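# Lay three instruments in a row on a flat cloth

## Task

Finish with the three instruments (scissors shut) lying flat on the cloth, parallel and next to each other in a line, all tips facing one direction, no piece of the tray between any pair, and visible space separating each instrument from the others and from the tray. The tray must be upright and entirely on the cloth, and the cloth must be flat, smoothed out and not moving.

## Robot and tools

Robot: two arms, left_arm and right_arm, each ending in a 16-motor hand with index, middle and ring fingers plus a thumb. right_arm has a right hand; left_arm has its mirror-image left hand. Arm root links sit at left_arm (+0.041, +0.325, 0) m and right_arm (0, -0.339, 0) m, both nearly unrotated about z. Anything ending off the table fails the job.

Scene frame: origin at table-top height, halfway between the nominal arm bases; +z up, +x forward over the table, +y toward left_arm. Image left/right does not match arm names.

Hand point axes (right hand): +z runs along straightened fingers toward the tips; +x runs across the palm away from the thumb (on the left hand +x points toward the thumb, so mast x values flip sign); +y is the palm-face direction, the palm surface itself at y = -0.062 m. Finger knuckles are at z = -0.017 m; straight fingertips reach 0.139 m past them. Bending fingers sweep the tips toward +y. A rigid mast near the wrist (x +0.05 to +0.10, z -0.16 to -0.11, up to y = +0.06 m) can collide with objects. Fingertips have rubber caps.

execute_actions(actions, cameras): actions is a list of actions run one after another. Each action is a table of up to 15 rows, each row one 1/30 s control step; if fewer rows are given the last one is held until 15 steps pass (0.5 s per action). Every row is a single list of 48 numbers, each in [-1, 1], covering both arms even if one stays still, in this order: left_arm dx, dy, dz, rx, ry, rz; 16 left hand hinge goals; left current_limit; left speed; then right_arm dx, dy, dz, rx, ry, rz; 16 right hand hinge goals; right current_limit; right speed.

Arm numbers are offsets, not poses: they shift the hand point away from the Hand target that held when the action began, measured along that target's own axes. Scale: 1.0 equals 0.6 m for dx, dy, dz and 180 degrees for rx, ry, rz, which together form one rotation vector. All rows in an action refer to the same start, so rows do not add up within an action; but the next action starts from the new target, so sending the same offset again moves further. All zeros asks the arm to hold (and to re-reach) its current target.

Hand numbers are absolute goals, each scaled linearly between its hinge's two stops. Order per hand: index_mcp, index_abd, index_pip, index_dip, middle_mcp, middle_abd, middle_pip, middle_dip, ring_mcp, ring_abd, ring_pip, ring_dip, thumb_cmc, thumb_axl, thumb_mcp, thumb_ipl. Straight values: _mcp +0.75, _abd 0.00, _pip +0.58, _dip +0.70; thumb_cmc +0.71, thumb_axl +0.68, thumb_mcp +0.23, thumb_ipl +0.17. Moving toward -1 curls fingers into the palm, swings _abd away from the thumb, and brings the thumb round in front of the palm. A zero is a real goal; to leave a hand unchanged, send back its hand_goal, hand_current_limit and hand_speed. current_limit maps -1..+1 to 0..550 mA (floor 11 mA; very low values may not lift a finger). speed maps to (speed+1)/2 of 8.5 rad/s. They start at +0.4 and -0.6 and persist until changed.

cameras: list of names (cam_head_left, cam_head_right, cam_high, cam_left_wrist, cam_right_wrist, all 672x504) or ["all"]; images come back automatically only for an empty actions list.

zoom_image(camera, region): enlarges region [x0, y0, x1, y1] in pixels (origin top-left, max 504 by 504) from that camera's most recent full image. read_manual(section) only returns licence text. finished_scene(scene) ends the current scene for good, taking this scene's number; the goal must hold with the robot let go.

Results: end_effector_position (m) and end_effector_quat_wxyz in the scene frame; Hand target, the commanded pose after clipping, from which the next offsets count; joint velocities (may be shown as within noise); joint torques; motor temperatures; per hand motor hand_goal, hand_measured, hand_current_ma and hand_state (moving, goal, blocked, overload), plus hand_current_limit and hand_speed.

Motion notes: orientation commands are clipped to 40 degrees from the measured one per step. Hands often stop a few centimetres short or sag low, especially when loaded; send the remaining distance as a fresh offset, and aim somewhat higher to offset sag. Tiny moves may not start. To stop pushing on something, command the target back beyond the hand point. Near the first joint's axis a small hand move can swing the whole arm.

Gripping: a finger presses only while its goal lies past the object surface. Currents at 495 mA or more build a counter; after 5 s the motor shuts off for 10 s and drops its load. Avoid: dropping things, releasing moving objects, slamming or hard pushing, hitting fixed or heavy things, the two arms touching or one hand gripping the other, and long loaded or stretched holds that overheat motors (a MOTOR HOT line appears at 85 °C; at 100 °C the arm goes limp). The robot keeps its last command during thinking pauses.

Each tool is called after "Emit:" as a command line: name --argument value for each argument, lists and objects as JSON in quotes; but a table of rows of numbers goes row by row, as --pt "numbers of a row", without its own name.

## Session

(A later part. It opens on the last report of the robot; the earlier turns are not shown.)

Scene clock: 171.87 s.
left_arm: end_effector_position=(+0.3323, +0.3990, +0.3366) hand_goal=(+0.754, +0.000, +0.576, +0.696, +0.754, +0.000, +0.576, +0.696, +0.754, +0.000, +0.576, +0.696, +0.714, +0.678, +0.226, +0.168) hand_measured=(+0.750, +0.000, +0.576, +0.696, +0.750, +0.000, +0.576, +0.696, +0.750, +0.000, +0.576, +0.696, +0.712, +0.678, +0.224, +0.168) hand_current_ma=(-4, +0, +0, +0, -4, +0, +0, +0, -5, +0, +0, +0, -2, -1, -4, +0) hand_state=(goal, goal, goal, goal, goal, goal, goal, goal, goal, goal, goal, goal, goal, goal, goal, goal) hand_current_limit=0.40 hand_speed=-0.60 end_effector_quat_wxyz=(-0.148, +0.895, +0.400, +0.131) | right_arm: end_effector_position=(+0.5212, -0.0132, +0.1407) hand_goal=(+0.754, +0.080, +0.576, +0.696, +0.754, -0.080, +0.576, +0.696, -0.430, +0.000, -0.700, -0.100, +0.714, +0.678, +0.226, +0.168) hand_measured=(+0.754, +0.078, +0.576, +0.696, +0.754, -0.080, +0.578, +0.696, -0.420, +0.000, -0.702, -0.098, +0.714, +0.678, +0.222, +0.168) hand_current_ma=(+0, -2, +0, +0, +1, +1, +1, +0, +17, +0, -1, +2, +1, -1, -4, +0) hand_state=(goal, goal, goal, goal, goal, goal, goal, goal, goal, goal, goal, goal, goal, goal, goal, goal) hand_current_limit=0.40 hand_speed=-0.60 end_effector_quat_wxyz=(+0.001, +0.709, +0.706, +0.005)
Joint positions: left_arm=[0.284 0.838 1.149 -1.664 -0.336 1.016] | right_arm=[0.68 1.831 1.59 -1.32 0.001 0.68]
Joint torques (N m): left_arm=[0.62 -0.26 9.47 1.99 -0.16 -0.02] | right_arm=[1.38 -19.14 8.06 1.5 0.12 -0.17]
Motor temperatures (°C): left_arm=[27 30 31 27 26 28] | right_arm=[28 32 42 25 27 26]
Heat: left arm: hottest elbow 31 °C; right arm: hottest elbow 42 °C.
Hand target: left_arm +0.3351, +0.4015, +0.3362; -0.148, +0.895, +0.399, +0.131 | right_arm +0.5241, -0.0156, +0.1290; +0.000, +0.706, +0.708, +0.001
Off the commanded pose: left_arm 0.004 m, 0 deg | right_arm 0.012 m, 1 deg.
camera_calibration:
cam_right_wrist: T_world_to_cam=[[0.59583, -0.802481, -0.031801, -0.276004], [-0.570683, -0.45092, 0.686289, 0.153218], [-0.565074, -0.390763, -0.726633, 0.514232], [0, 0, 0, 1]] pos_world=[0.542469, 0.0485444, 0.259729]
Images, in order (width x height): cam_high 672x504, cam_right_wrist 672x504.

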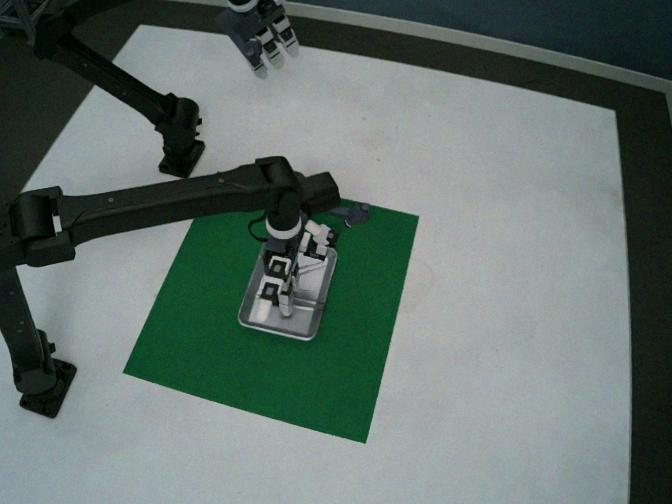

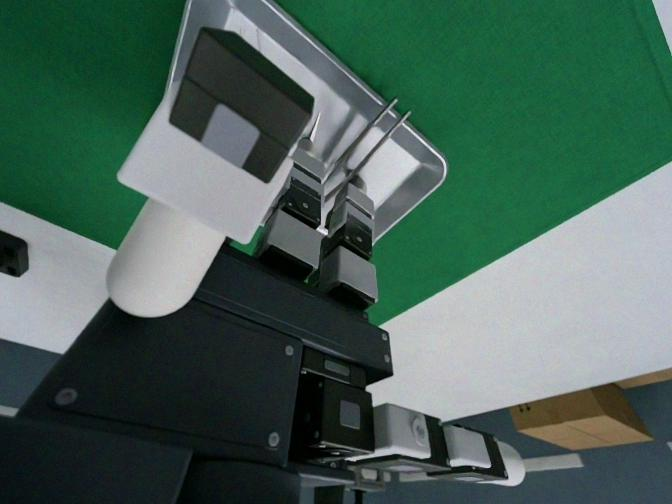

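Emit:
execute_actions --actions '[[[0,0,0,0,0,0,0.754,0,0.576,0.696,0.754,0,0.576,0.696,0.754,0,0.576,0.696,0.714,0.678,0.226,0.168,0.4,-0.6,-0.012,0,-0.031,0,0,0,0.754,0.08,0.576,0.696,0.754,-0.08,0.576,0.696,-0.43,0,-0.7,-0.1,0.714,0.678,0.226,0.168,0.4,-0.6]]]' --cameras '["cam_high", "cam_right_wrist"]'

Emit:
zoom_image --camera "cam_right_wrist" --region '[260, 60, 460, 220]'

Emit:
zoom_image --camera "cam_high" --region '[250, 260, 330, 340]'

Scene clock: 189.83 s.
left_arm: end_effector_position=(+0.3323, +0.3990, +0.3366) hand_goal=(+0.754, +0.000, +0.576, +0.696, +0.754, +0.000, +0.576, +0.696, +0.754, +0.000, +0.576, +0.696, +0.714, +0.678, +0.226, +0.168) hand_measured=(+0.750, +0.000, +0.576, +0.696, +0.750, +0.000, +0.576, +0.696, +0.750, +0.000, +0.576, +0.696, +0.712, +0.678, +0.224, +0.168) hand_current_ma=(-4, +0, +0, +0, -4, +0, +0, +0, -5, +0, +0, +0, -2, -1, -4, +0) hand_state=(goal, goal, goal, goal, goal, goal, goal, goal, goal, goal, goal, goal, goal, goal, goal, goal) hand_current_limit=0.40 hand_speed=-0.60 end_effector_quat_wxyz=(-0.148, +0.895, +0.400, +0.131) | right_arm: end_effector_position=(+0.5221, -0.0181, +0.1411) hand_goal=(+0.754, +0.080, +0.576, +0.696, +0.754, -0.080, +0.576, +0.696, -0.430, +0.000, -0.700, -0.100, +0.714, +0.678, +0.226, +0.168) hand_measured=(+0.754, +0.078, +0.576, +0.696, +0.750, -0.084, +0.576, +0.696, -0.420, +0.000, -0.702, -0.098, +0.714, +0.678, +0.222, +0.168) hand_current_ma=(+0, -2, +0, +0, -3, -3, +0, +0, +17, +0, -1, +2, +1, -1, -4, +0) hand_state=(goal, goal, goal, goal, goal, goal, goal, goal, goal, goal, goal, goal, goal, goal, goal, goal) hand_current_limit=0.40 hand_speed=-0.60 end_effector_quat_wxyz=(+0.000, +0.708, +0.706, +0.001)
Joint positions: left_arm=[0.284 0.838 1.149 -1.664 -0.336 1.016] | right_arm=[0.672 1.83 1.59 -1.33 0.001 0.67]
Joint torques (N m): left_arm=[0.73 -0.38 9.5 1.96 -0.17 -0.01] | right_arm=[1.08 -21.42 9.37 0.17 0.11 -0.18]
Heat: left arm: hottest elbow 31 °C; right arm: hottest elbow 42 °C.
Hand target: left_arm +0.3351, +0.4015, +0.3362; -0.148, +0.895, +0.399, +0.131 | right_arm +0.5241, -0.0229, +0.1477; +0.000, +0.706, +0.708, +0.001
Off the commanded pose: left_arm 0.004 m, 0 deg | right_arm 0.008 m, 0 deg.
camera_calibration:
cam_right_wrist: T_world_to_cam=[[0.596864, -0.801724, -0.0314908, -0.281006], [-0.565703, -0.448336, 0.69208, 0.14789], [-0.568975, -0.395263, -0.721134, 0.514381], [0, 0, 0, 1]] pos_world=[0.544055, 0.0443308, 0.259736]
Images, in order (width x height): cam_high 672x504, cam_right_wrist 672x504.

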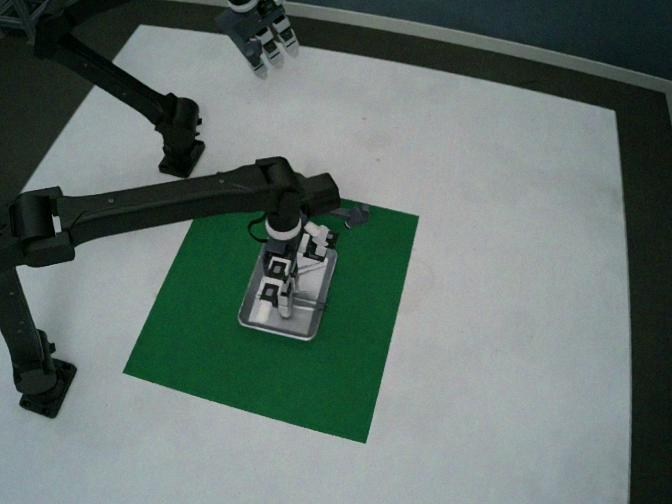

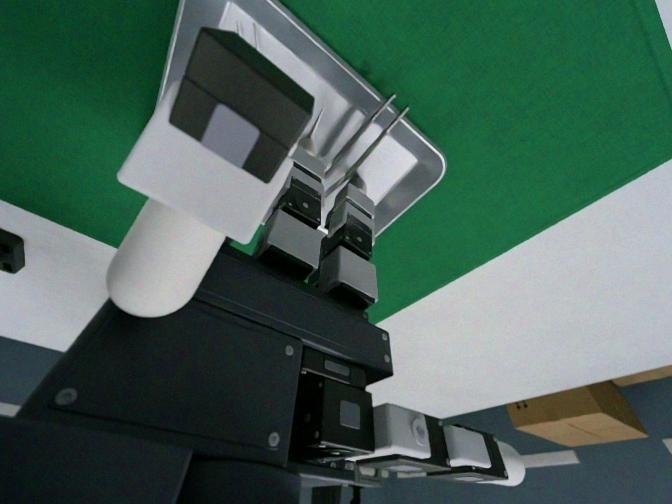

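Scaled by 2.520 from the camera's 672x504 image, which has a finer 960x720 frame.

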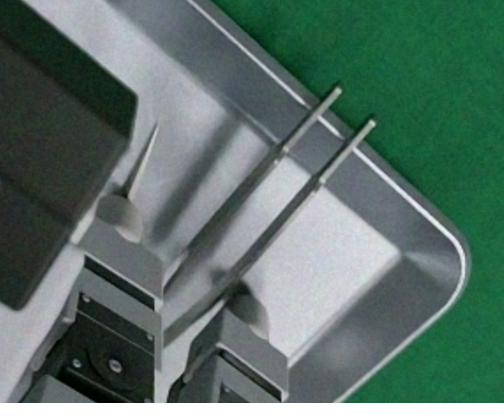

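Scaled by 6.300 from the camera's 672x504 image, which has a finer 960x720 frame.

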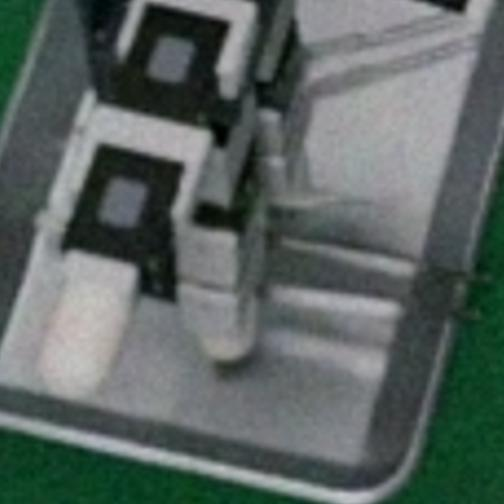

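Emit:
execute_actions --actions '[[[0,0,0,0,0,0,0.754,0,0.576,0.696,0.754,0,0.576,0.696,0.754,0,0.576,0.696,0.714,0.678,0.226,0.168,0.4,-0.6,-0.002,0,-0.008,0,0,0,0.754,0.08,0.576,0.696,0.754,-0.08,0.576,0.696,-0.43,0,-0.7,-0.1,0.714,0.678,0.226,0.168,0.4,-0.6]],[[0,0,0,0,0,0,0.754,0,0.576,0.696,0.754,0,0.576,0.696,0.754,0,0.576,0.696,0.714,0.678,0.226,0.168,0.4,-0.6,0,0,0,0,0,0,0.754,-0.18,0.576,0.696,0.754,0.18,0.576,0.696,-0.43,0,-0.7,-0.1,0.714,0.678,0.226,0.168,0.4,-0.8]],[[0,0,0,0,0,0,0.754,0,0.576,0.696,0.754,0,0.576,0.696,0.754,0,0.576,0.696,0.714,0.678,0.226,0.168,0.4,-0.6,0,0,0,0,0,0,0.754,-0.18,0.576,0.696,0.754,0.18,0.576,0.696,-0.43,0,-0.7,-0.1,0.714,0.678,0.226,0.168,0.4,-0.8]]]' --cameras '["cam_high", "cam_right_wrist"]'

Emit:
zoom_image --camera "cam_right_wrist" --region '[260, 60, 460, 220]'

Emit:
zoom_image --camera "cam_high" --region '[250, 260, 330, 340]'

Scene clock: 196.97 s.
left_arm: end_effector_position=(+0.3323, +0.3990, +0.3366) hand_goal=(+0.754, +0.000, +0.576, +0.696, +0.754, +0.000, +0.576, +0.696, +0.754, +0.000, +0.576, +0.696, +0.714, +0.678, +0.226, +0.168) hand_measured=(+0.750, +0.000, +0.576, +0.696, +0.750, +0.000, +0.576, +0.696, +0.750, +0.000, +0.576, +0.696, +0.712, +0.678, +0.224, +0.168) hand_current_ma=(-4, +0, +0, +0, -4, +0, +0, +0, -5, +0, +0, +0, -2, -1, -4, +0) hand_state=(goal, goal, goal, goal, goal, goal, goal, goal, goal, goal, goal, goal, goal, goal, goal, goal) hand_current_limit=0.40 hand_speed=-0.60 end_effector_quat_wxyz=(-0.148, +0.895, +0.400, +0.131) | right_arm: end_effector_position=(+0.5204, -0.0213, +0.1416) hand_goal=(+0.754, -0.180, +0.576, +0.696, +0.754, +0.180, +0.576, +0.696, -0.430, +0.000, -0.700, -0.100, +0.714, +0.678, +0.226, +0.168) hand_measured=(+0.754, -0.068, +0.576, +0.696, +0.750, +0.060, +0.574, +0.696, -0.420, +0.000, -0.702, -0.098, +0.714, +0.678, +0.222, +0.168) hand_current_ma=(+0, +319, +0, +0, -6, -347, -1, +0, +17, +0, -1, +2, +1, -1, -4, +0) hand_state=(goal, blocked, goal, goal, goal, blocked, goal, goal, goal, goal, goal, goal, goal, goal, goal, goal) hand_current_limit=0.40 hand_speed=-0.80 end_effector_quat_wxyz=(+0.000, +0.708, +0.706, -0.005)
Joint positions: left_arm=[0.284 0.838 1.149 -1.664 -0.336 1.016] | right_arm=[0.669 1.828 1.59 -1.343 0.001 0.669]
Joint torques (N m): left_arm=[0.62 -0.15 9.46 1.99 -0.17 -0.03] | right_arm=[1.03 -21.42 9.89 0.29 0.14 -0.14]
Heat: left arm: hottest elbow 31 °C; right arm: hottest elbow 43 °C.
Hand target: left_arm +0.3351, +0.4015, +0.3362; -0.148, +0.895, +0.399, +0.131 | right_arm +0.5241, -0.0242, +0.1525; +0.000, +0.706, +0.708, +0.001
Off the commanded pose: left_arm 0.004 m, 0 deg | right_arm 0.012 m, 1 deg.
camera_calibration:
cam_right_wrist: T_world_to_cam=[[0.59591, -0.802445, -0.0311866, -0.282171], [-0.55979, -0.442927, 0.700322, 0.141138], [-0.575783, -0.399871, -0.713146, 0.514748], [0, 0, 0, 1]] pos_world=[0.543539, 0.0419199, 0.259448]
Images, in order (width x height): cam_high 672x504, cam_right_wrist 672x504.

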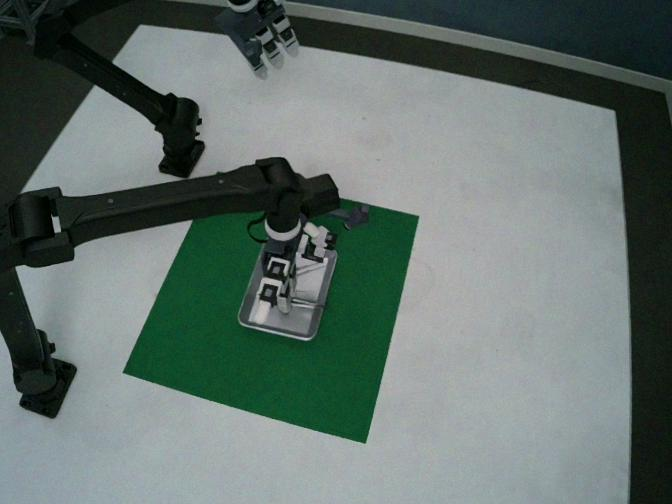

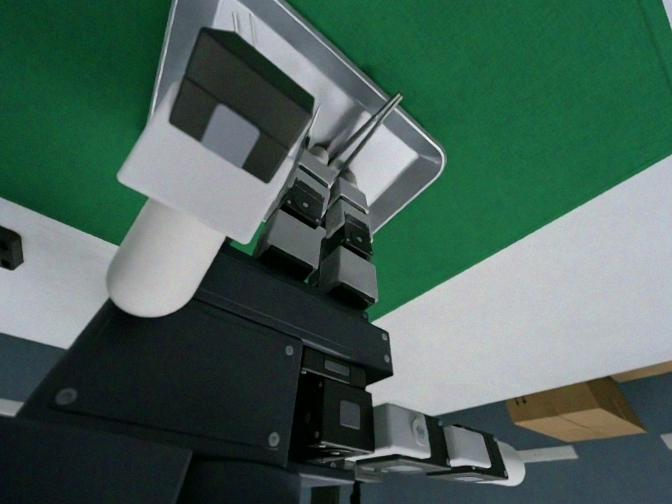

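Scaled by 2.520 from the camera's 672x504 image, which has a finer 960x720 frame.

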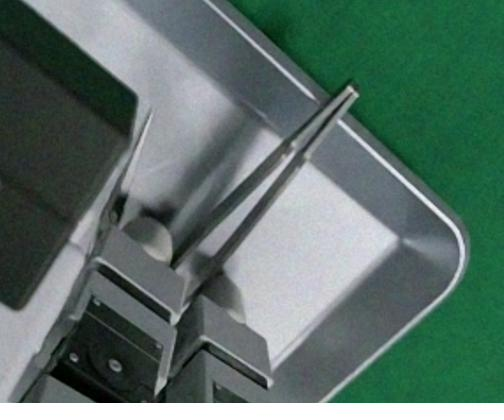

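Scaled by 6.300 from the camera's 672x504 image, which has a finer 960x720 frame.

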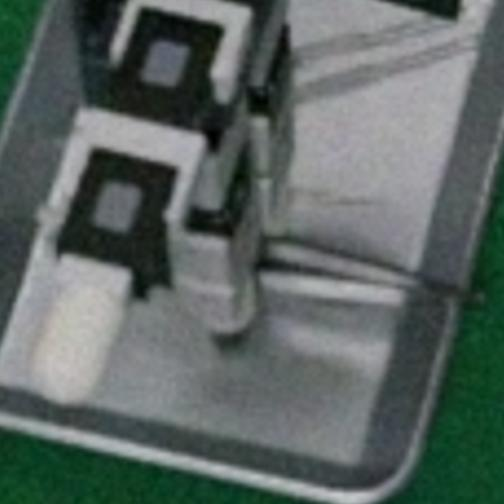

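Emit:
execute_actions --actions '[[[0,0,0,0,0,0,0.754,0,0.576,0.696,0.754,0,0.576,0.696,0.754,0,0.576,0.696,0.714,0.678,0.226,0.168,0.4,-0.6,0,0,-0.05,0,0,0,0.754,-0.18,0.576,0.696,0.754,0.18,0.576,0.696,-0.43,0,-0.7,-0.1,0.714,0.678,0.226,0.168,0.4,-0.8]],[[0,0,0,0,0,0,0.754,0,0.576,0.696,0.754,0,0.576,0.696,0.754,0,0.576,0.696,0.714,0.678,0.226,0.168,0.4,-0.6,0,0,-0.08,0,0,0,0.754,-0.18,0.576,0.696,0.754,0.18,0.576,0.696,-0.43,0,-0.7,-0.1,0.714,0.678,0.226,0.168,0.4,-0.8]]]' --cameras '["cam_high", "cam_right_wrist"]'

Emit:
zoom_image --camera "cam_right_wrist" --region '[260, 60, 460, 220]'

Emit:
zoom_image --camera "cam_high" --region '[240, 240, 340, 340]'

Scene clock: 202.53 s.
left_arm: end_effector_position=(+0.3323, +0.3990, +0.3366) hand_goal=(+0.754, +0.000, +0.576, +0.696, +0.754, +0.000, +0.576, +0.696, +0.754, +0.000, +0.576, +0.696, +0.714, +0.678, +0.226, +0.168) hand_measured=(+0.750, +0.000, +0.576, +0.696, +0.750, +0.000, +0.576, +0.696, +0.750, +0.000, +0.576, +0.696, +0.712, +0.678, +0.224, +0.168) hand_current_ma=(-4, +0, +0, +0, -4, +0, +0, +0, -5, +0, +0, +0, -2, -1, -4, +0) hand_state=(goal, goal, goal, goal, goal, goal, goal, goal, goal, goal, goal, goal, goal, goal, goal, goal) hand_current_limit=0.40 hand_speed=-0.60 end_effector_quat_wxyz=(-0.148, +0.895, +0.400, +0.131) | right_arm: end_effector_position=(+0.5142, -0.0288, +0.2148) hand_goal=(+0.754, -0.180, +0.576, +0.696, +0.754, +0.180, +0.576, +0.696, -0.430, +0.000, -0.700, -0.100, +0.714, +0.678, +0.226, +0.168) hand_measured=(+0.754, -0.068, +0.576, +0.696, +0.744, +0.060, +0.570, +0.692, -0.420, +0.000, -0.702, -0.098, +0.714, +0.678, +0.222, +0.168) hand_current_ma=(+0, +319, -1, +0, -17, -347, -8, -4, +17, +0, -1, +2, +0, -1, -4, +0) hand_state=(goal, blocked, goal, goal, goal, blocked, goal, goal, goal, goal, goal, goal, goal, goal, goal, goal) hand_current_limit=0.40 hand_speed=-0.80 end_effector_quat_wxyz=(+0.000, +0.709, +0.706, -0.013)
Joint positions: left_arm=[0.284 0.838 1.149 -1.664 -0.336 1.016] | right_arm=[0.666 1.784 1.724 -1.537 0.002 0.667]
Joint torques (N m): left_arm=[0.56 -0.15 9.44 1.99 -0.16 -0.02] | right_arm=[1.55 -19.19 12.67 0.24 0.05 -0.13]
Heat: left arm: hottest elbow 31 °C; right arm: hottest elbow 43 °C.
Hand target: left_arm +0.3351, +0.4015, +0.3362; -0.148, +0.895, +0.399, +0.131 | right_arm +0.5240, -0.0242, +0.2304; +0.000, +0.706, +0.708, +0.001
Off the commanded pose: left_arm 0.004 m, 0 deg | right_arm 0.019 m, 2 deg.
camera_calibration:
cam_right_wrist: T_world_to_cam=[[0.594723, -0.80341, -0.0289346, -0.282047], [-0.552411, -0.434541, 0.711348, 0.0770581], [-0.584077, -0.407071, -0.702244, 0.562105], [0, 0, 0, 1]] pos_world=[0.538621, 0.0357025, 0.331759]
Images, in order (width x height): cam_high 672x504, cam_right_wrist 672x504.

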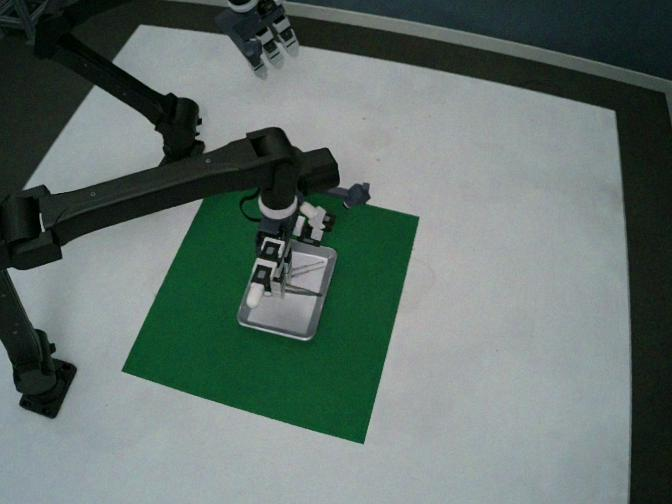

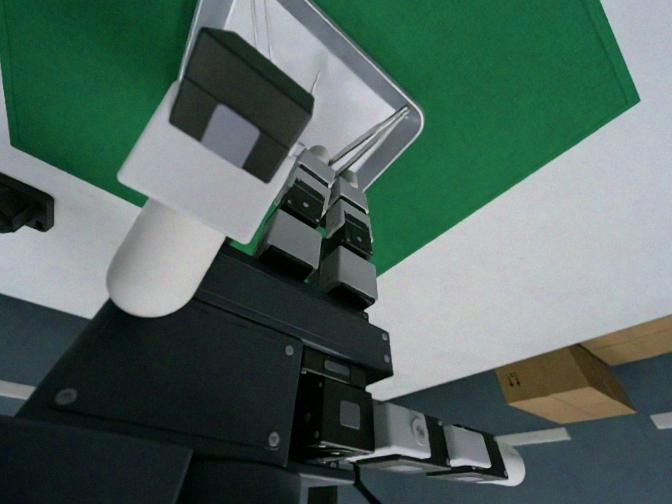

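Scaled by 2.520 from the camera's 672x504 image, which has a finer 960x720 frame.

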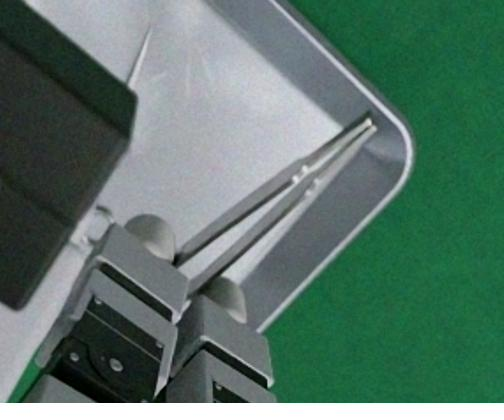

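Scaled by 5.040 from the camera's 672x504 image, which has a finer 960x720 frame.

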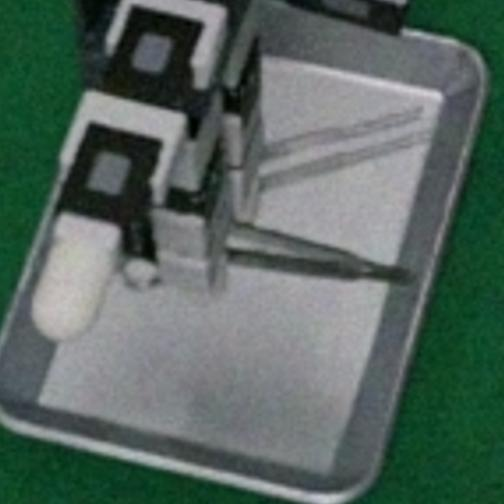

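Emit:
execute_actions --actions '[[[0,0,0,0,0,0,0.754,0,0.576,0.696,0.754,0,0.576,0.696,0.754,0,0.576,0.696,0.714,0.678,0.226,0.168,0.4,-0.6,-0.06,0,-0.01,0,0,0,0.754,-0.18,0.576,0.696,0.754,0.18,0.576,0.696,-0.43,0,-0.7,-0.1,0.714,0.678,0.226,0.168,0.4,-0.8]],[[0,0,0,0,0,0,0.754,0,0.576,0.696,0.754,0,0.576,0.696,0.754,0,0.576,0.696,0.714,0.678,0.226,0.168,0.4,-0.6,-0.1,0,0,0,0,0,0.754,-0.18,0.576,0.696,0.754,0.18,0.576,0.696,-0.43,0,-0.7,-0.1,0.714,0.678,0.226,0.168,0.4,-0.8]],[[0,0,0,0,0,0,0.754,0,0.576,0.696,0.754,0,0.576,0.696,0.754,0,0.576,0.696,0.714,0.678,0.226,0.168,0.4,-0.6,-0.1,0,0,0,0,0,0.754,-0.18,0.576,0.696,0.754,0.18,0.576,0.696,-0.43,0,-0.7,-0.1,0.714,0.678,0.226,0.168,0.4,-0.8]],[[0,0,0,0,0,0,0.754,0,0.576,0.696,0.754,0,0.576,0.696,0.754,0,0.576,0.696,0.714,0.678,0.226,0.168,0.4,-0.6,-0.08,0,0,0,0,0,0.754,-0.18,0.576,0.696,0.754,0.18,0.576,0.696,-0.43,0,-0.7,-0.1,0.714,0.678,0.226,0.168,0.4,-0.8]]]' --cameras '["all"]'

Emit:
zoom_image --camera "cam_right_wrist" --region '[260, 60, 460, 220]'

Emit:
zoom_image --camera "cam_high" --region '[170, 240, 370, 440]'

Emit:
zoom_image --camera "cam_head_left" --region '[330, 230, 480, 390]'

Scene clock: 218.07 s.
left_arm: end_effector_position=(+0.3323, +0.3990, +0.3366) hand_goal=(+0.754, +0.000, +0.576, +0.696, +0.754, +0.000, +0.576, +0.696, +0.754, +0.000, +0.576, +0.696, +0.714, +0.678, +0.226, +0.168) hand_measured=(+0.750, +0.000, +0.576, +0.696, +0.750, +0.000, +0.576, +0.696, +0.750, +0.000, +0.576, +0.696, +0.712, +0.678, +0.224, +0.168) hand_current_ma=(-4, +0, +0, +0, -4, +0, +0, +0, -5, +0, +0, +0, -2, -1, -4, +0) hand_state=(goal, goal, goal, goal, goal, goal, goal, goal, goal, goal, goal, goal, goal, goal, goal, goal) hand_current_limit=0.40 hand_speed=-0.60 end_effector_quat_wxyz=(-0.148, +0.895, +0.400, +0.131) | right_arm: end_effector_position=(+0.5215, -0.2333, +0.2293) hand_goal=(+0.754, -0.180, +0.576, +0.696, +0.754, +0.180, +0.576, +0.696, -0.430, +0.000, -0.700, -0.100, +0.714, +0.678, +0.226, +0.168) hand_measured=(+0.756, -0.068, +0.576, +0.696, +0.746, +0.060, +0.570, +0.692, -0.420, +0.000, -0.702, -0.098, +0.714, +0.678, +0.222, +0.168) hand_current_ma=(+2, +317, +0, +0, -12, -347, -7, -4, +17, +0, -1, +2, +0, -1, -4, +0) hand_state=(goal, blocked, goal, goal, goal, blocked, goal, goal, goal, goal, goal, goal, goal, goal, goal, goal) hand_current_limit=0.40 hand_speed=-0.80 end_effector_quat_wxyz=(-0.005, +0.713, +0.701, -0.011)
Joint positions: left_arm=[0.284 0.838 1.149 -1.664 -0.336 1.016] | right_arm=[0.294 1.547 1.463 -1.511 0.001 0.309]
Joint torques (N m): left_arm=[0.67 -0.26 9.46 2 -0.18 -0.02] | right_arm=[2.02 -16.5 9.42 1.31 0.06 -0.14]
Heat: left arm: hottest elbow 31 °C; right arm: hottest elbow 45 °C.
Hand target: left_arm +0.3351, +0.4015, +0.3362; -0.148, +0.895, +0.399, +0.131 | right_arm +0.5244, -0.2283, +0.2362; +0.000, +0.707, +0.708, +0.001
Off the commanded pose: left_arm 0.004 m, 0 deg | right_arm 0.009 m, 2 deg.
camera_calibration:
cam_left_wrist: T_world_to_cam=[[-0.979845, -0.0996886, -0.173109, 0.395101], [-0.198763, 0.400006, 0.8947, -0.438144], [-0.0199466, 0.911075, -0.411758, -0.0967561], [0, 0, 0, 1]] pos_world=[0.29812, 0.302799, 0.420564]
cam_right_wrist: T_world_to_cam=[[0.583388, -0.811251, -0.039131, -0.443849], [-0.555327, -0.433578, 0.709663, -0.0159647], [-0.592681, -0.392278, -0.703454, 0.501564], [0, 0, 0, 1]] pos_world=[0.547338, -0.170242, 0.346788]

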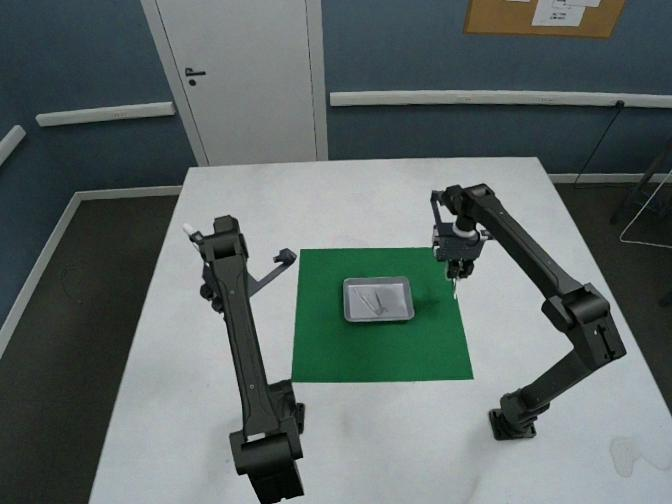

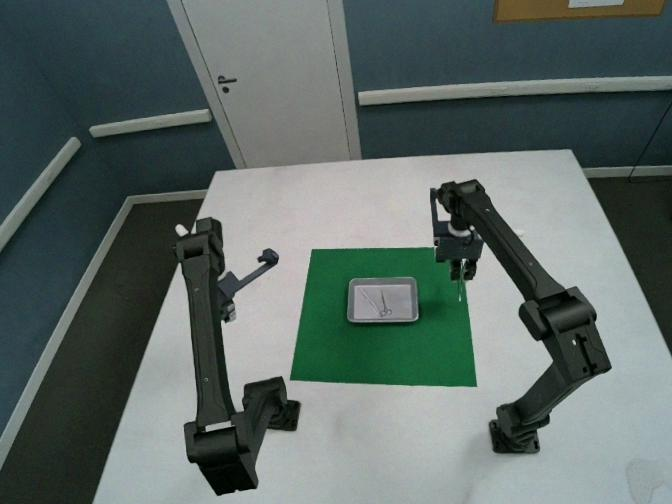

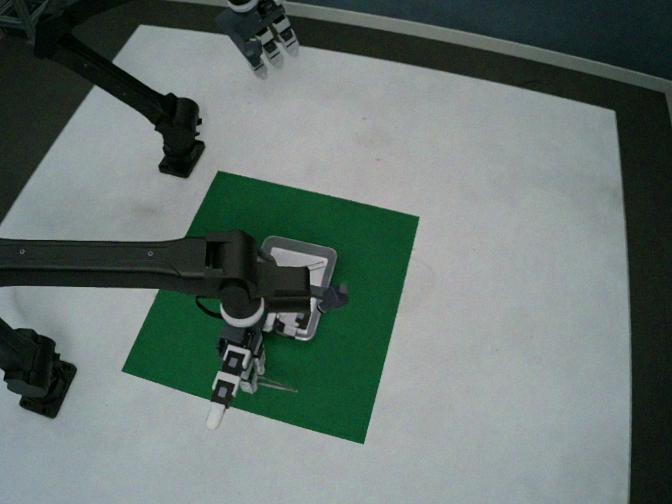

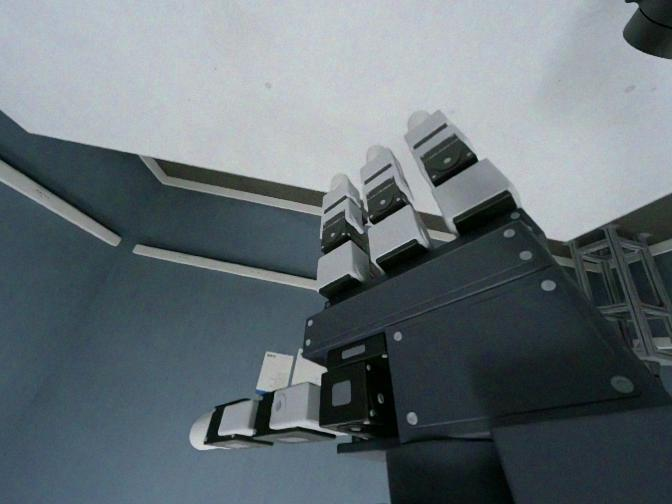

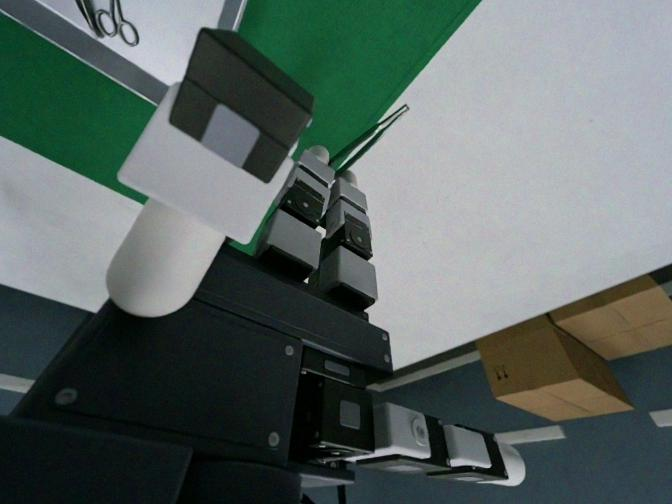

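Scaled by 2.520 from the camera's 672x504 image, which has a finer 960x720 frame.

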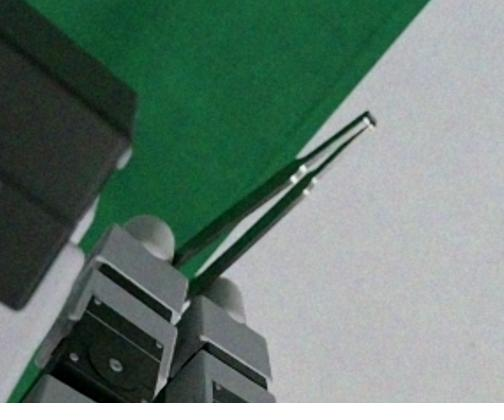

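Scaled by 2.520 from the camera's 672x504 image, which has a finer 960x720 frame.

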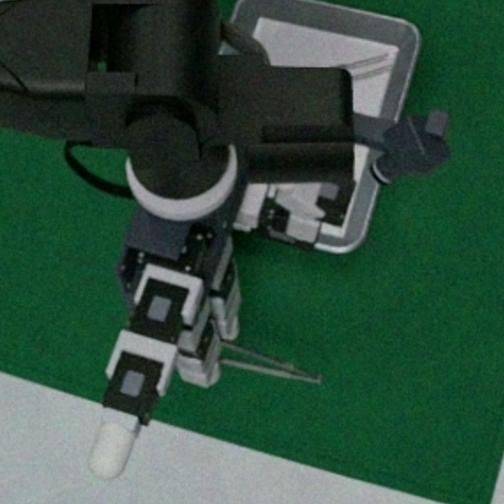

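Scaled by 3.150 from the camera's 672x504 image, which has a finer 960x720 frame.

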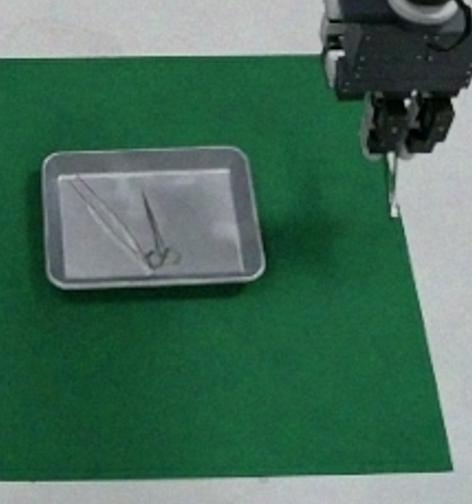

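Emit:
execute_actions --actions '[[[0,0,0,0,0,0,0.754,0,0.576,0.696,0.754,0,0.576,0.696,0.754,0,0.576,0.696,0.714,0.678,0.226,0.168,0.4,-0.6,-0.02,0,0.06,0,0,0,0.754,-0.18,0.576,0.696,0.754,0.18,0.576,0.696,-0.43,0,-0.7,-0.1,0.714,0.678,0.226,0.168,0.4,-0.8]],[[0,0,0,0,0,0,0.754,0,0.576,0.696,0.754,0,0.576,0.696,0.754,0,0.576,0.696,0.714,0.678,0.226,0.168,0.4,-0.6,0,0,0.06,0,0,0,0.754,-0.18,0.576,0.696,0.754,0.18,0.576,0.696,-0.43,0,-0.7,-0.1,0.714,0.678,0.226,0.168,0.4,-0.8]]]' --cameras '["cam_high", "cam_right_wrist", "cam_head_left"]'

Emit:
zoom_image --camera "cam_right_wrist" --region '[260, 60, 460, 220]'

Emit:
zoom_image --camera "cam_high" --region '[210, 350, 330, 450]'

Emit:
zoom_image --camera "cam_head_left" --region '[400, 230, 500, 330]'

Scene clock: 243.13 s.
left_arm: end_effector_position=(+0.3323, +0.3990, +0.3366) hand_goal=(+0.754, +0.000, +0.576, +0.696, +0.754, +0.000, +0.576, +0.696, +0.754, +0.000, +0.576, +0.696, +0.714, +0.678, +0.226, +0.168) hand_measured=(+0.750, +0.000, +0.576, +0.696, +0.750, +0.000, +0.576, +0.696, +0.750, +0.000, +0.576, +0.696, +0.712, +0.678, +0.224, +0.168) hand_current_ma=(-4, +0, +0, +0, -4, +0, +0, +0, -5, +0, +0, +0, -2, -1, -4, +0) hand_state=(goal, goal, goal, goal, goal, goal, goal, goal, goal, goal, goal, goal, goal, goal, goal, goal) hand_current_limit=0.40 hand_speed=-0.60 end_effector_quat_wxyz=(-0.148, +0.895, +0.400, +0.131) | right_arm: end_effector_position=(+0.5179, -0.2390, +0.1646) hand_goal=(+0.754, -0.180, +0.576, +0.696, +0.754, +0.180, +0.576, +0.696, -0.430, +0.000, -0.700, -0.100, +0.714, +0.678, +0.226, +0.168) hand_measured=(+0.756, -0.068, +0.576, +0.696, +0.746, +0.060, +0.570, +0.692, -0.420, +0.000, -0.702, -0.098, +0.714, +0.678, +0.222, +0.168) hand_current_ma=(+2, +317, +0, +0, -12, -347, -7, -4, +17, +0, -1, +2, +0, -1, -4, +0) hand_state=(goal, blocked, goal, goal, goal, blocked, goal, goal, goal, goal, goal, goal, goal, goal, goal, goal) hand_current_limit=0.40 hand_speed=-0.80 end_effector_quat_wxyz=(-0.002, +0.709, +0.706, -0.005)
Joint positions: left_arm=[0.284 0.838 1.149 -1.664 -0.336 1.016] | right_arm=[0.282 1.553 1.295 -1.324 0.001 0.282]
Joint torques (N m): left_arm=[0.67 -0.26 9.48 1.96 -0.17 -0.02] | right_arm=[1.14 -14.8 9.39 1.47 0.05 -0.15]
Heat: left arm: hottest elbow 31 °C; right arm: hottest elbow 42 °C.
Hand target: left_arm +0.3351, +0.4015, +0.3362; -0.148, +0.895, +0.399, +0.131 | right_arm +0.5245, -0.2402, +0.1644; +0.000, +0.706, +0.708, +0.001
Off the commanded pose: left_arm 0.004 m, 0 deg | right_arm 0.007 m, 1 deg.
camera_calibration:
cam_right_wrist: T_world_to_cam=[[0.595236, -0.802792, -0.0349223, -0.453701], [-0.558362, -0.444474, 0.700481, 0.0260035], [-0.577863, -0.397453, -0.712816, 0.444322], [0, 0, 0, 1]] pos_world=[0.541336, -0.176073, 0.28266]
Images, in order (width x height): cam_head_left 672x504, cam_high 672x504, cam_right_wrist 672x504.

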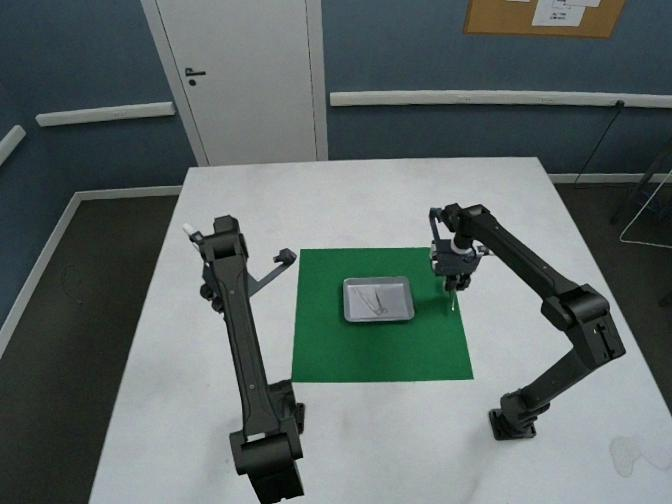

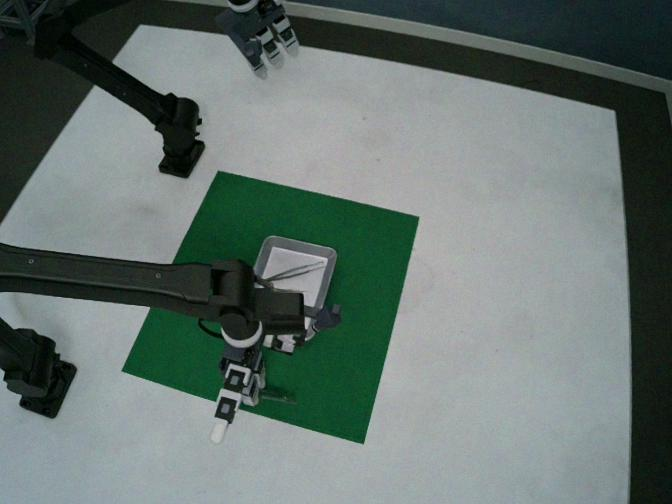

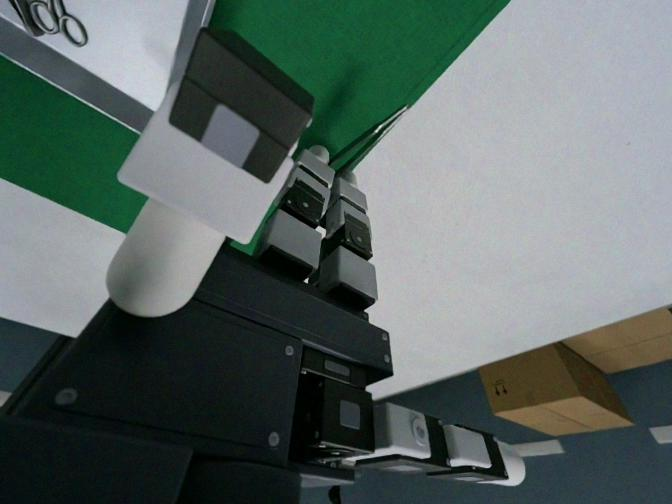

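Scaled by 2.520 from the camera's 672x504 image, which has a finer 960x720 frame.

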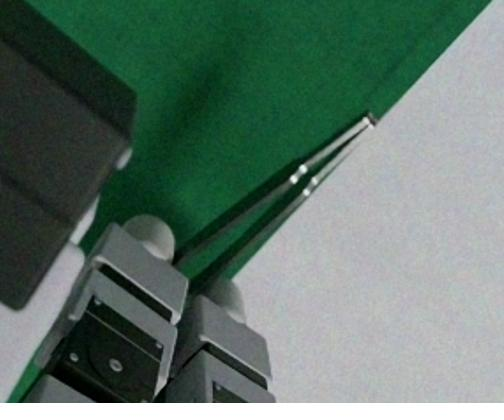

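Scaled by 4.200 from the camera's 672x504 image, which has a finer 960x720 frame.

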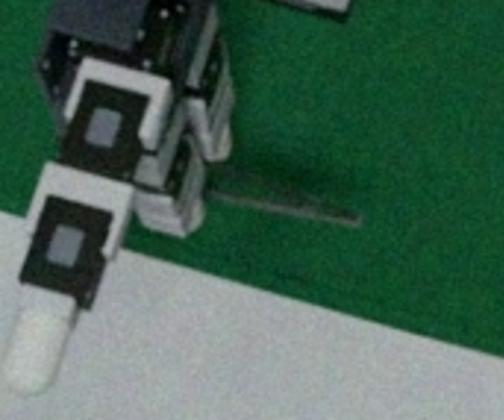

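Scaled by 5.040 from the camera's 672x504 image, which has a finer 960x720 frame.

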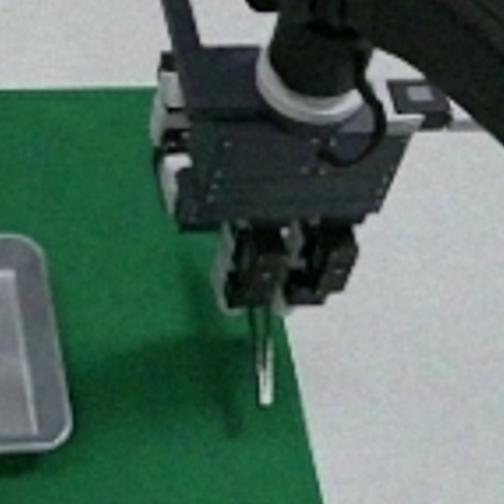

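Emit:
execute_actions --actions '[[[0,0,0,0,0,0,0.754,0,0.576,0.696,0.754,0,0.576,0.696,0.754,0,0.576,0.696,0.714,0.678,0.226,0.168,0.4,-0.6,0,0,0.025,0,0,0,0.754,-0.18,0.576,0.696,0.754,0.18,0.576,0.696,-0.43,0,-0.7,-0.1,0.714,0.678,0.226,0.168,0.4,-0.8]],[[0,0,0,0,0,0,0.754,0,0.576,0.696,0.754,0,0.576,0.696,0.754,0,0.576,0.696,0.714,0.678,0.226,0.168,0.4,-0.6,0,0,0.018,0,0,0,0.754,-0.18,0.576,0.696,0.754,0.18,0.576,0.696,-0.43,0,-0.7,-0.1,0.714,0.678,0.226,0.168,0.4,-0.8]]]' --cameras '["cam_high", "cam_right_wrist", "cam_head_left"]'

Emit:
zoom_image --camera "cam_right_wrist" --region '[260, 60, 460, 220]'

Emit:
zoom_image --camera "cam_high" --region '[210, 350, 330, 450]'

Emit:
zoom_image --camera "cam_head_left" --region '[400, 230, 500, 330]'

Scene clock: 250.03 s.
left_arm: end_effector_position=(+0.3323, +0.3990, +0.3366) hand_goal=(+0.754, +0.000, +0.576, +0.696, +0.754, +0.000, +0.576, +0.696, +0.754, +0.000, +0.576, +0.696, +0.714, +0.678, +0.226, +0.168) hand_measured=(+0.750, +0.000, +0.576, +0.696, +0.750, +0.000, +0.576, +0.696, +0.750, +0.000, +0.576, +0.696, +0.712, +0.678, +0.224, +0.168) hand_current_ma=(-4, +0, +0, +0, -4, +0, +0, +0, -5, +0, +0, +0, -2, -1, -4, +0) hand_state=(goal, goal, goal, goal, goal, goal, goal, goal, goal, goal, goal, goal, goal, goal, goal, goal) hand_current_limit=0.40 hand_speed=-0.60 end_effector_quat_wxyz=(-0.148, +0.895, +0.400, +0.131) | right_arm: end_effector_position=(+0.5190, -0.2387, +0.1423) hand_goal=(+0.754, -0.180, +0.576, +0.696, +0.754, +0.180, +0.576, +0.696, -0.430, +0.000, -0.700, -0.100, +0.714, +0.678, +0.226, +0.168) hand_measured=(+0.756, -0.068, +0.576, +0.696, +0.746, +0.060, +0.570, +0.692, -0.420, +0.000, -0.702, -0.098, +0.714, +0.678, +0.222, +0.168) hand_current_ma=(+2, +317, +0, +0, -12, -347, -7, -4, +17, +0, -1, +2, +0, -1, -4, +0) hand_state=(goal, blocked, goal, goal, goal, blocked, goal, goal, goal, goal, goal, goal, goal, goal, goal, goal) hand_current_limit=0.40 hand_speed=-0.80 end_effector_quat_wxyz=(+0.000, +0.709, +0.706, -0.002)
Joint positions: left_arm=[0.284 0.838 1.149 -1.664 -0.336 1.016] | right_arm=[0.282 1.568 1.251 -1.257 0.001 0.282]
Joint torques (N m): left_arm=[0.79 -0.44 9.43 1.96 -0.17 -0.02] | right_arm=[1.38 -14.62 9.09 1.42 0.07 -0.14]
Heat: left arm: hottest elbow 31 °C; right arm: hottest elbow 41 °C.
Hand target: left_arm +0.3351, +0.4015, +0.3362; -0.148, +0.895, +0.399, +0.131 | right_arm +0.5244, -0.2402, +0.1384; +0.000, +0.707, +0.708, +0.001
Off the commanded pose: left_arm 0.004 m, 0 deg | right_arm 0.007 m, 0 deg.
camera_calibration:
cam_right_wrist: T_world_to_cam=[[0.595481, -0.802718, -0.0323398, -0.455387], [-0.563235, -0.445853, 0.695688, 0.045191], [-0.57286, -0.396054, -0.717616, 0.427542], [0, 0, 0, 1]] pos_world=[0.541549, -0.176069, 0.260645]
Images, in order (width x height): cam_head_left 672x504, cam_high 672x504, cam_right_wrist 672x504.

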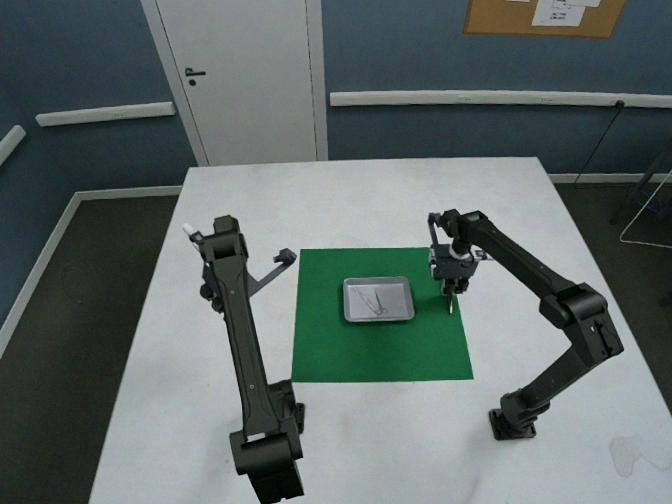

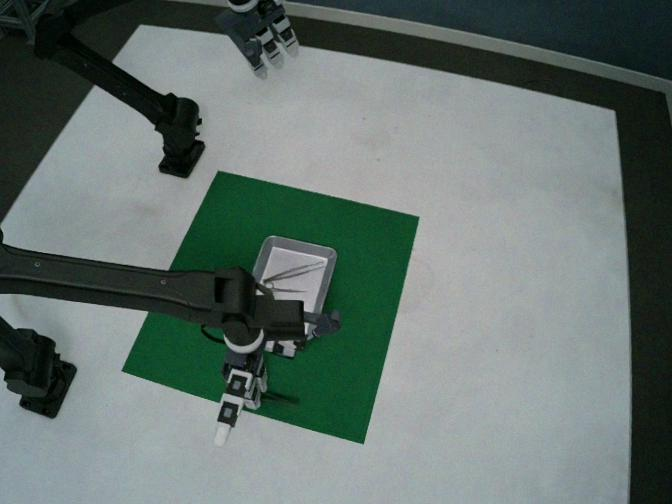

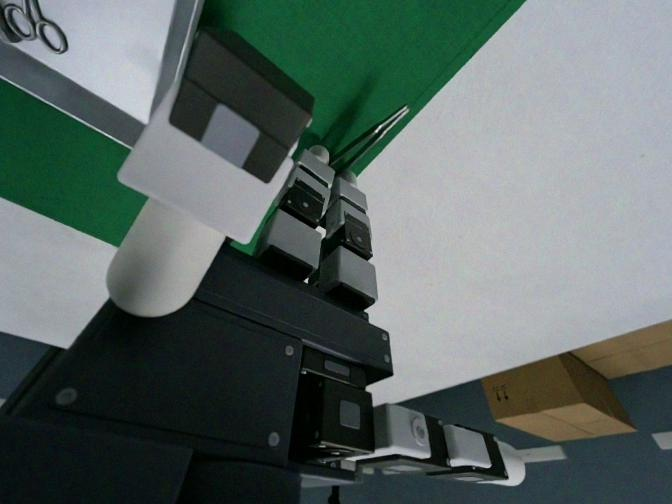

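Scaled by 2.520 from the camera's 672x504 image, which has a finer 960x720 frame.

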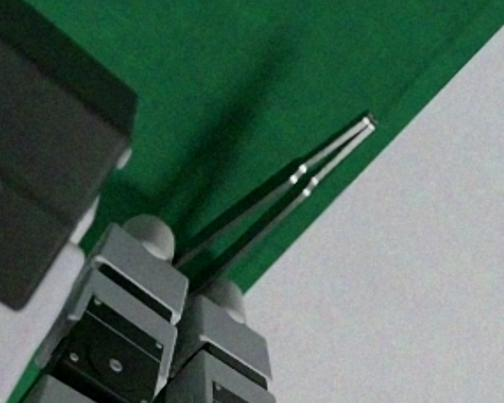

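Scaled by 4.200 from the camera's 672x504 image, which has a finer 960x720 frame.

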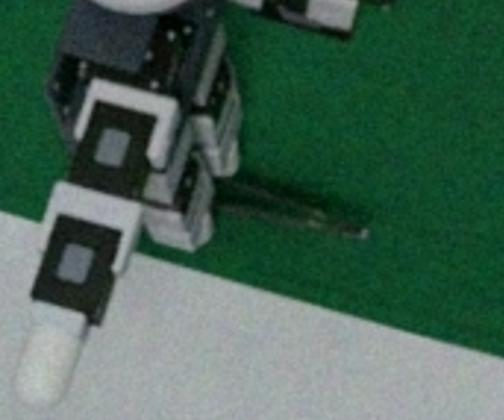

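Scaled by 5.040 from the camera's 672x504 image, which has a finer 960x720 frame.

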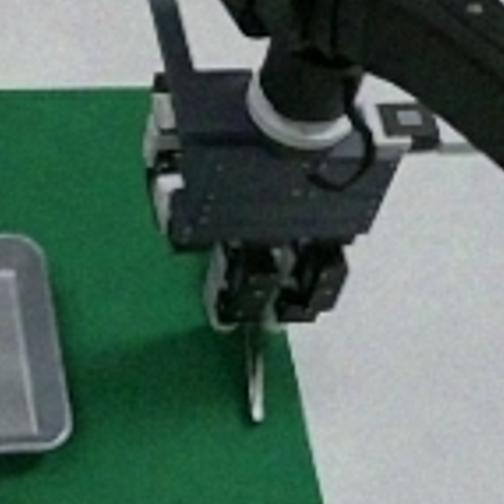

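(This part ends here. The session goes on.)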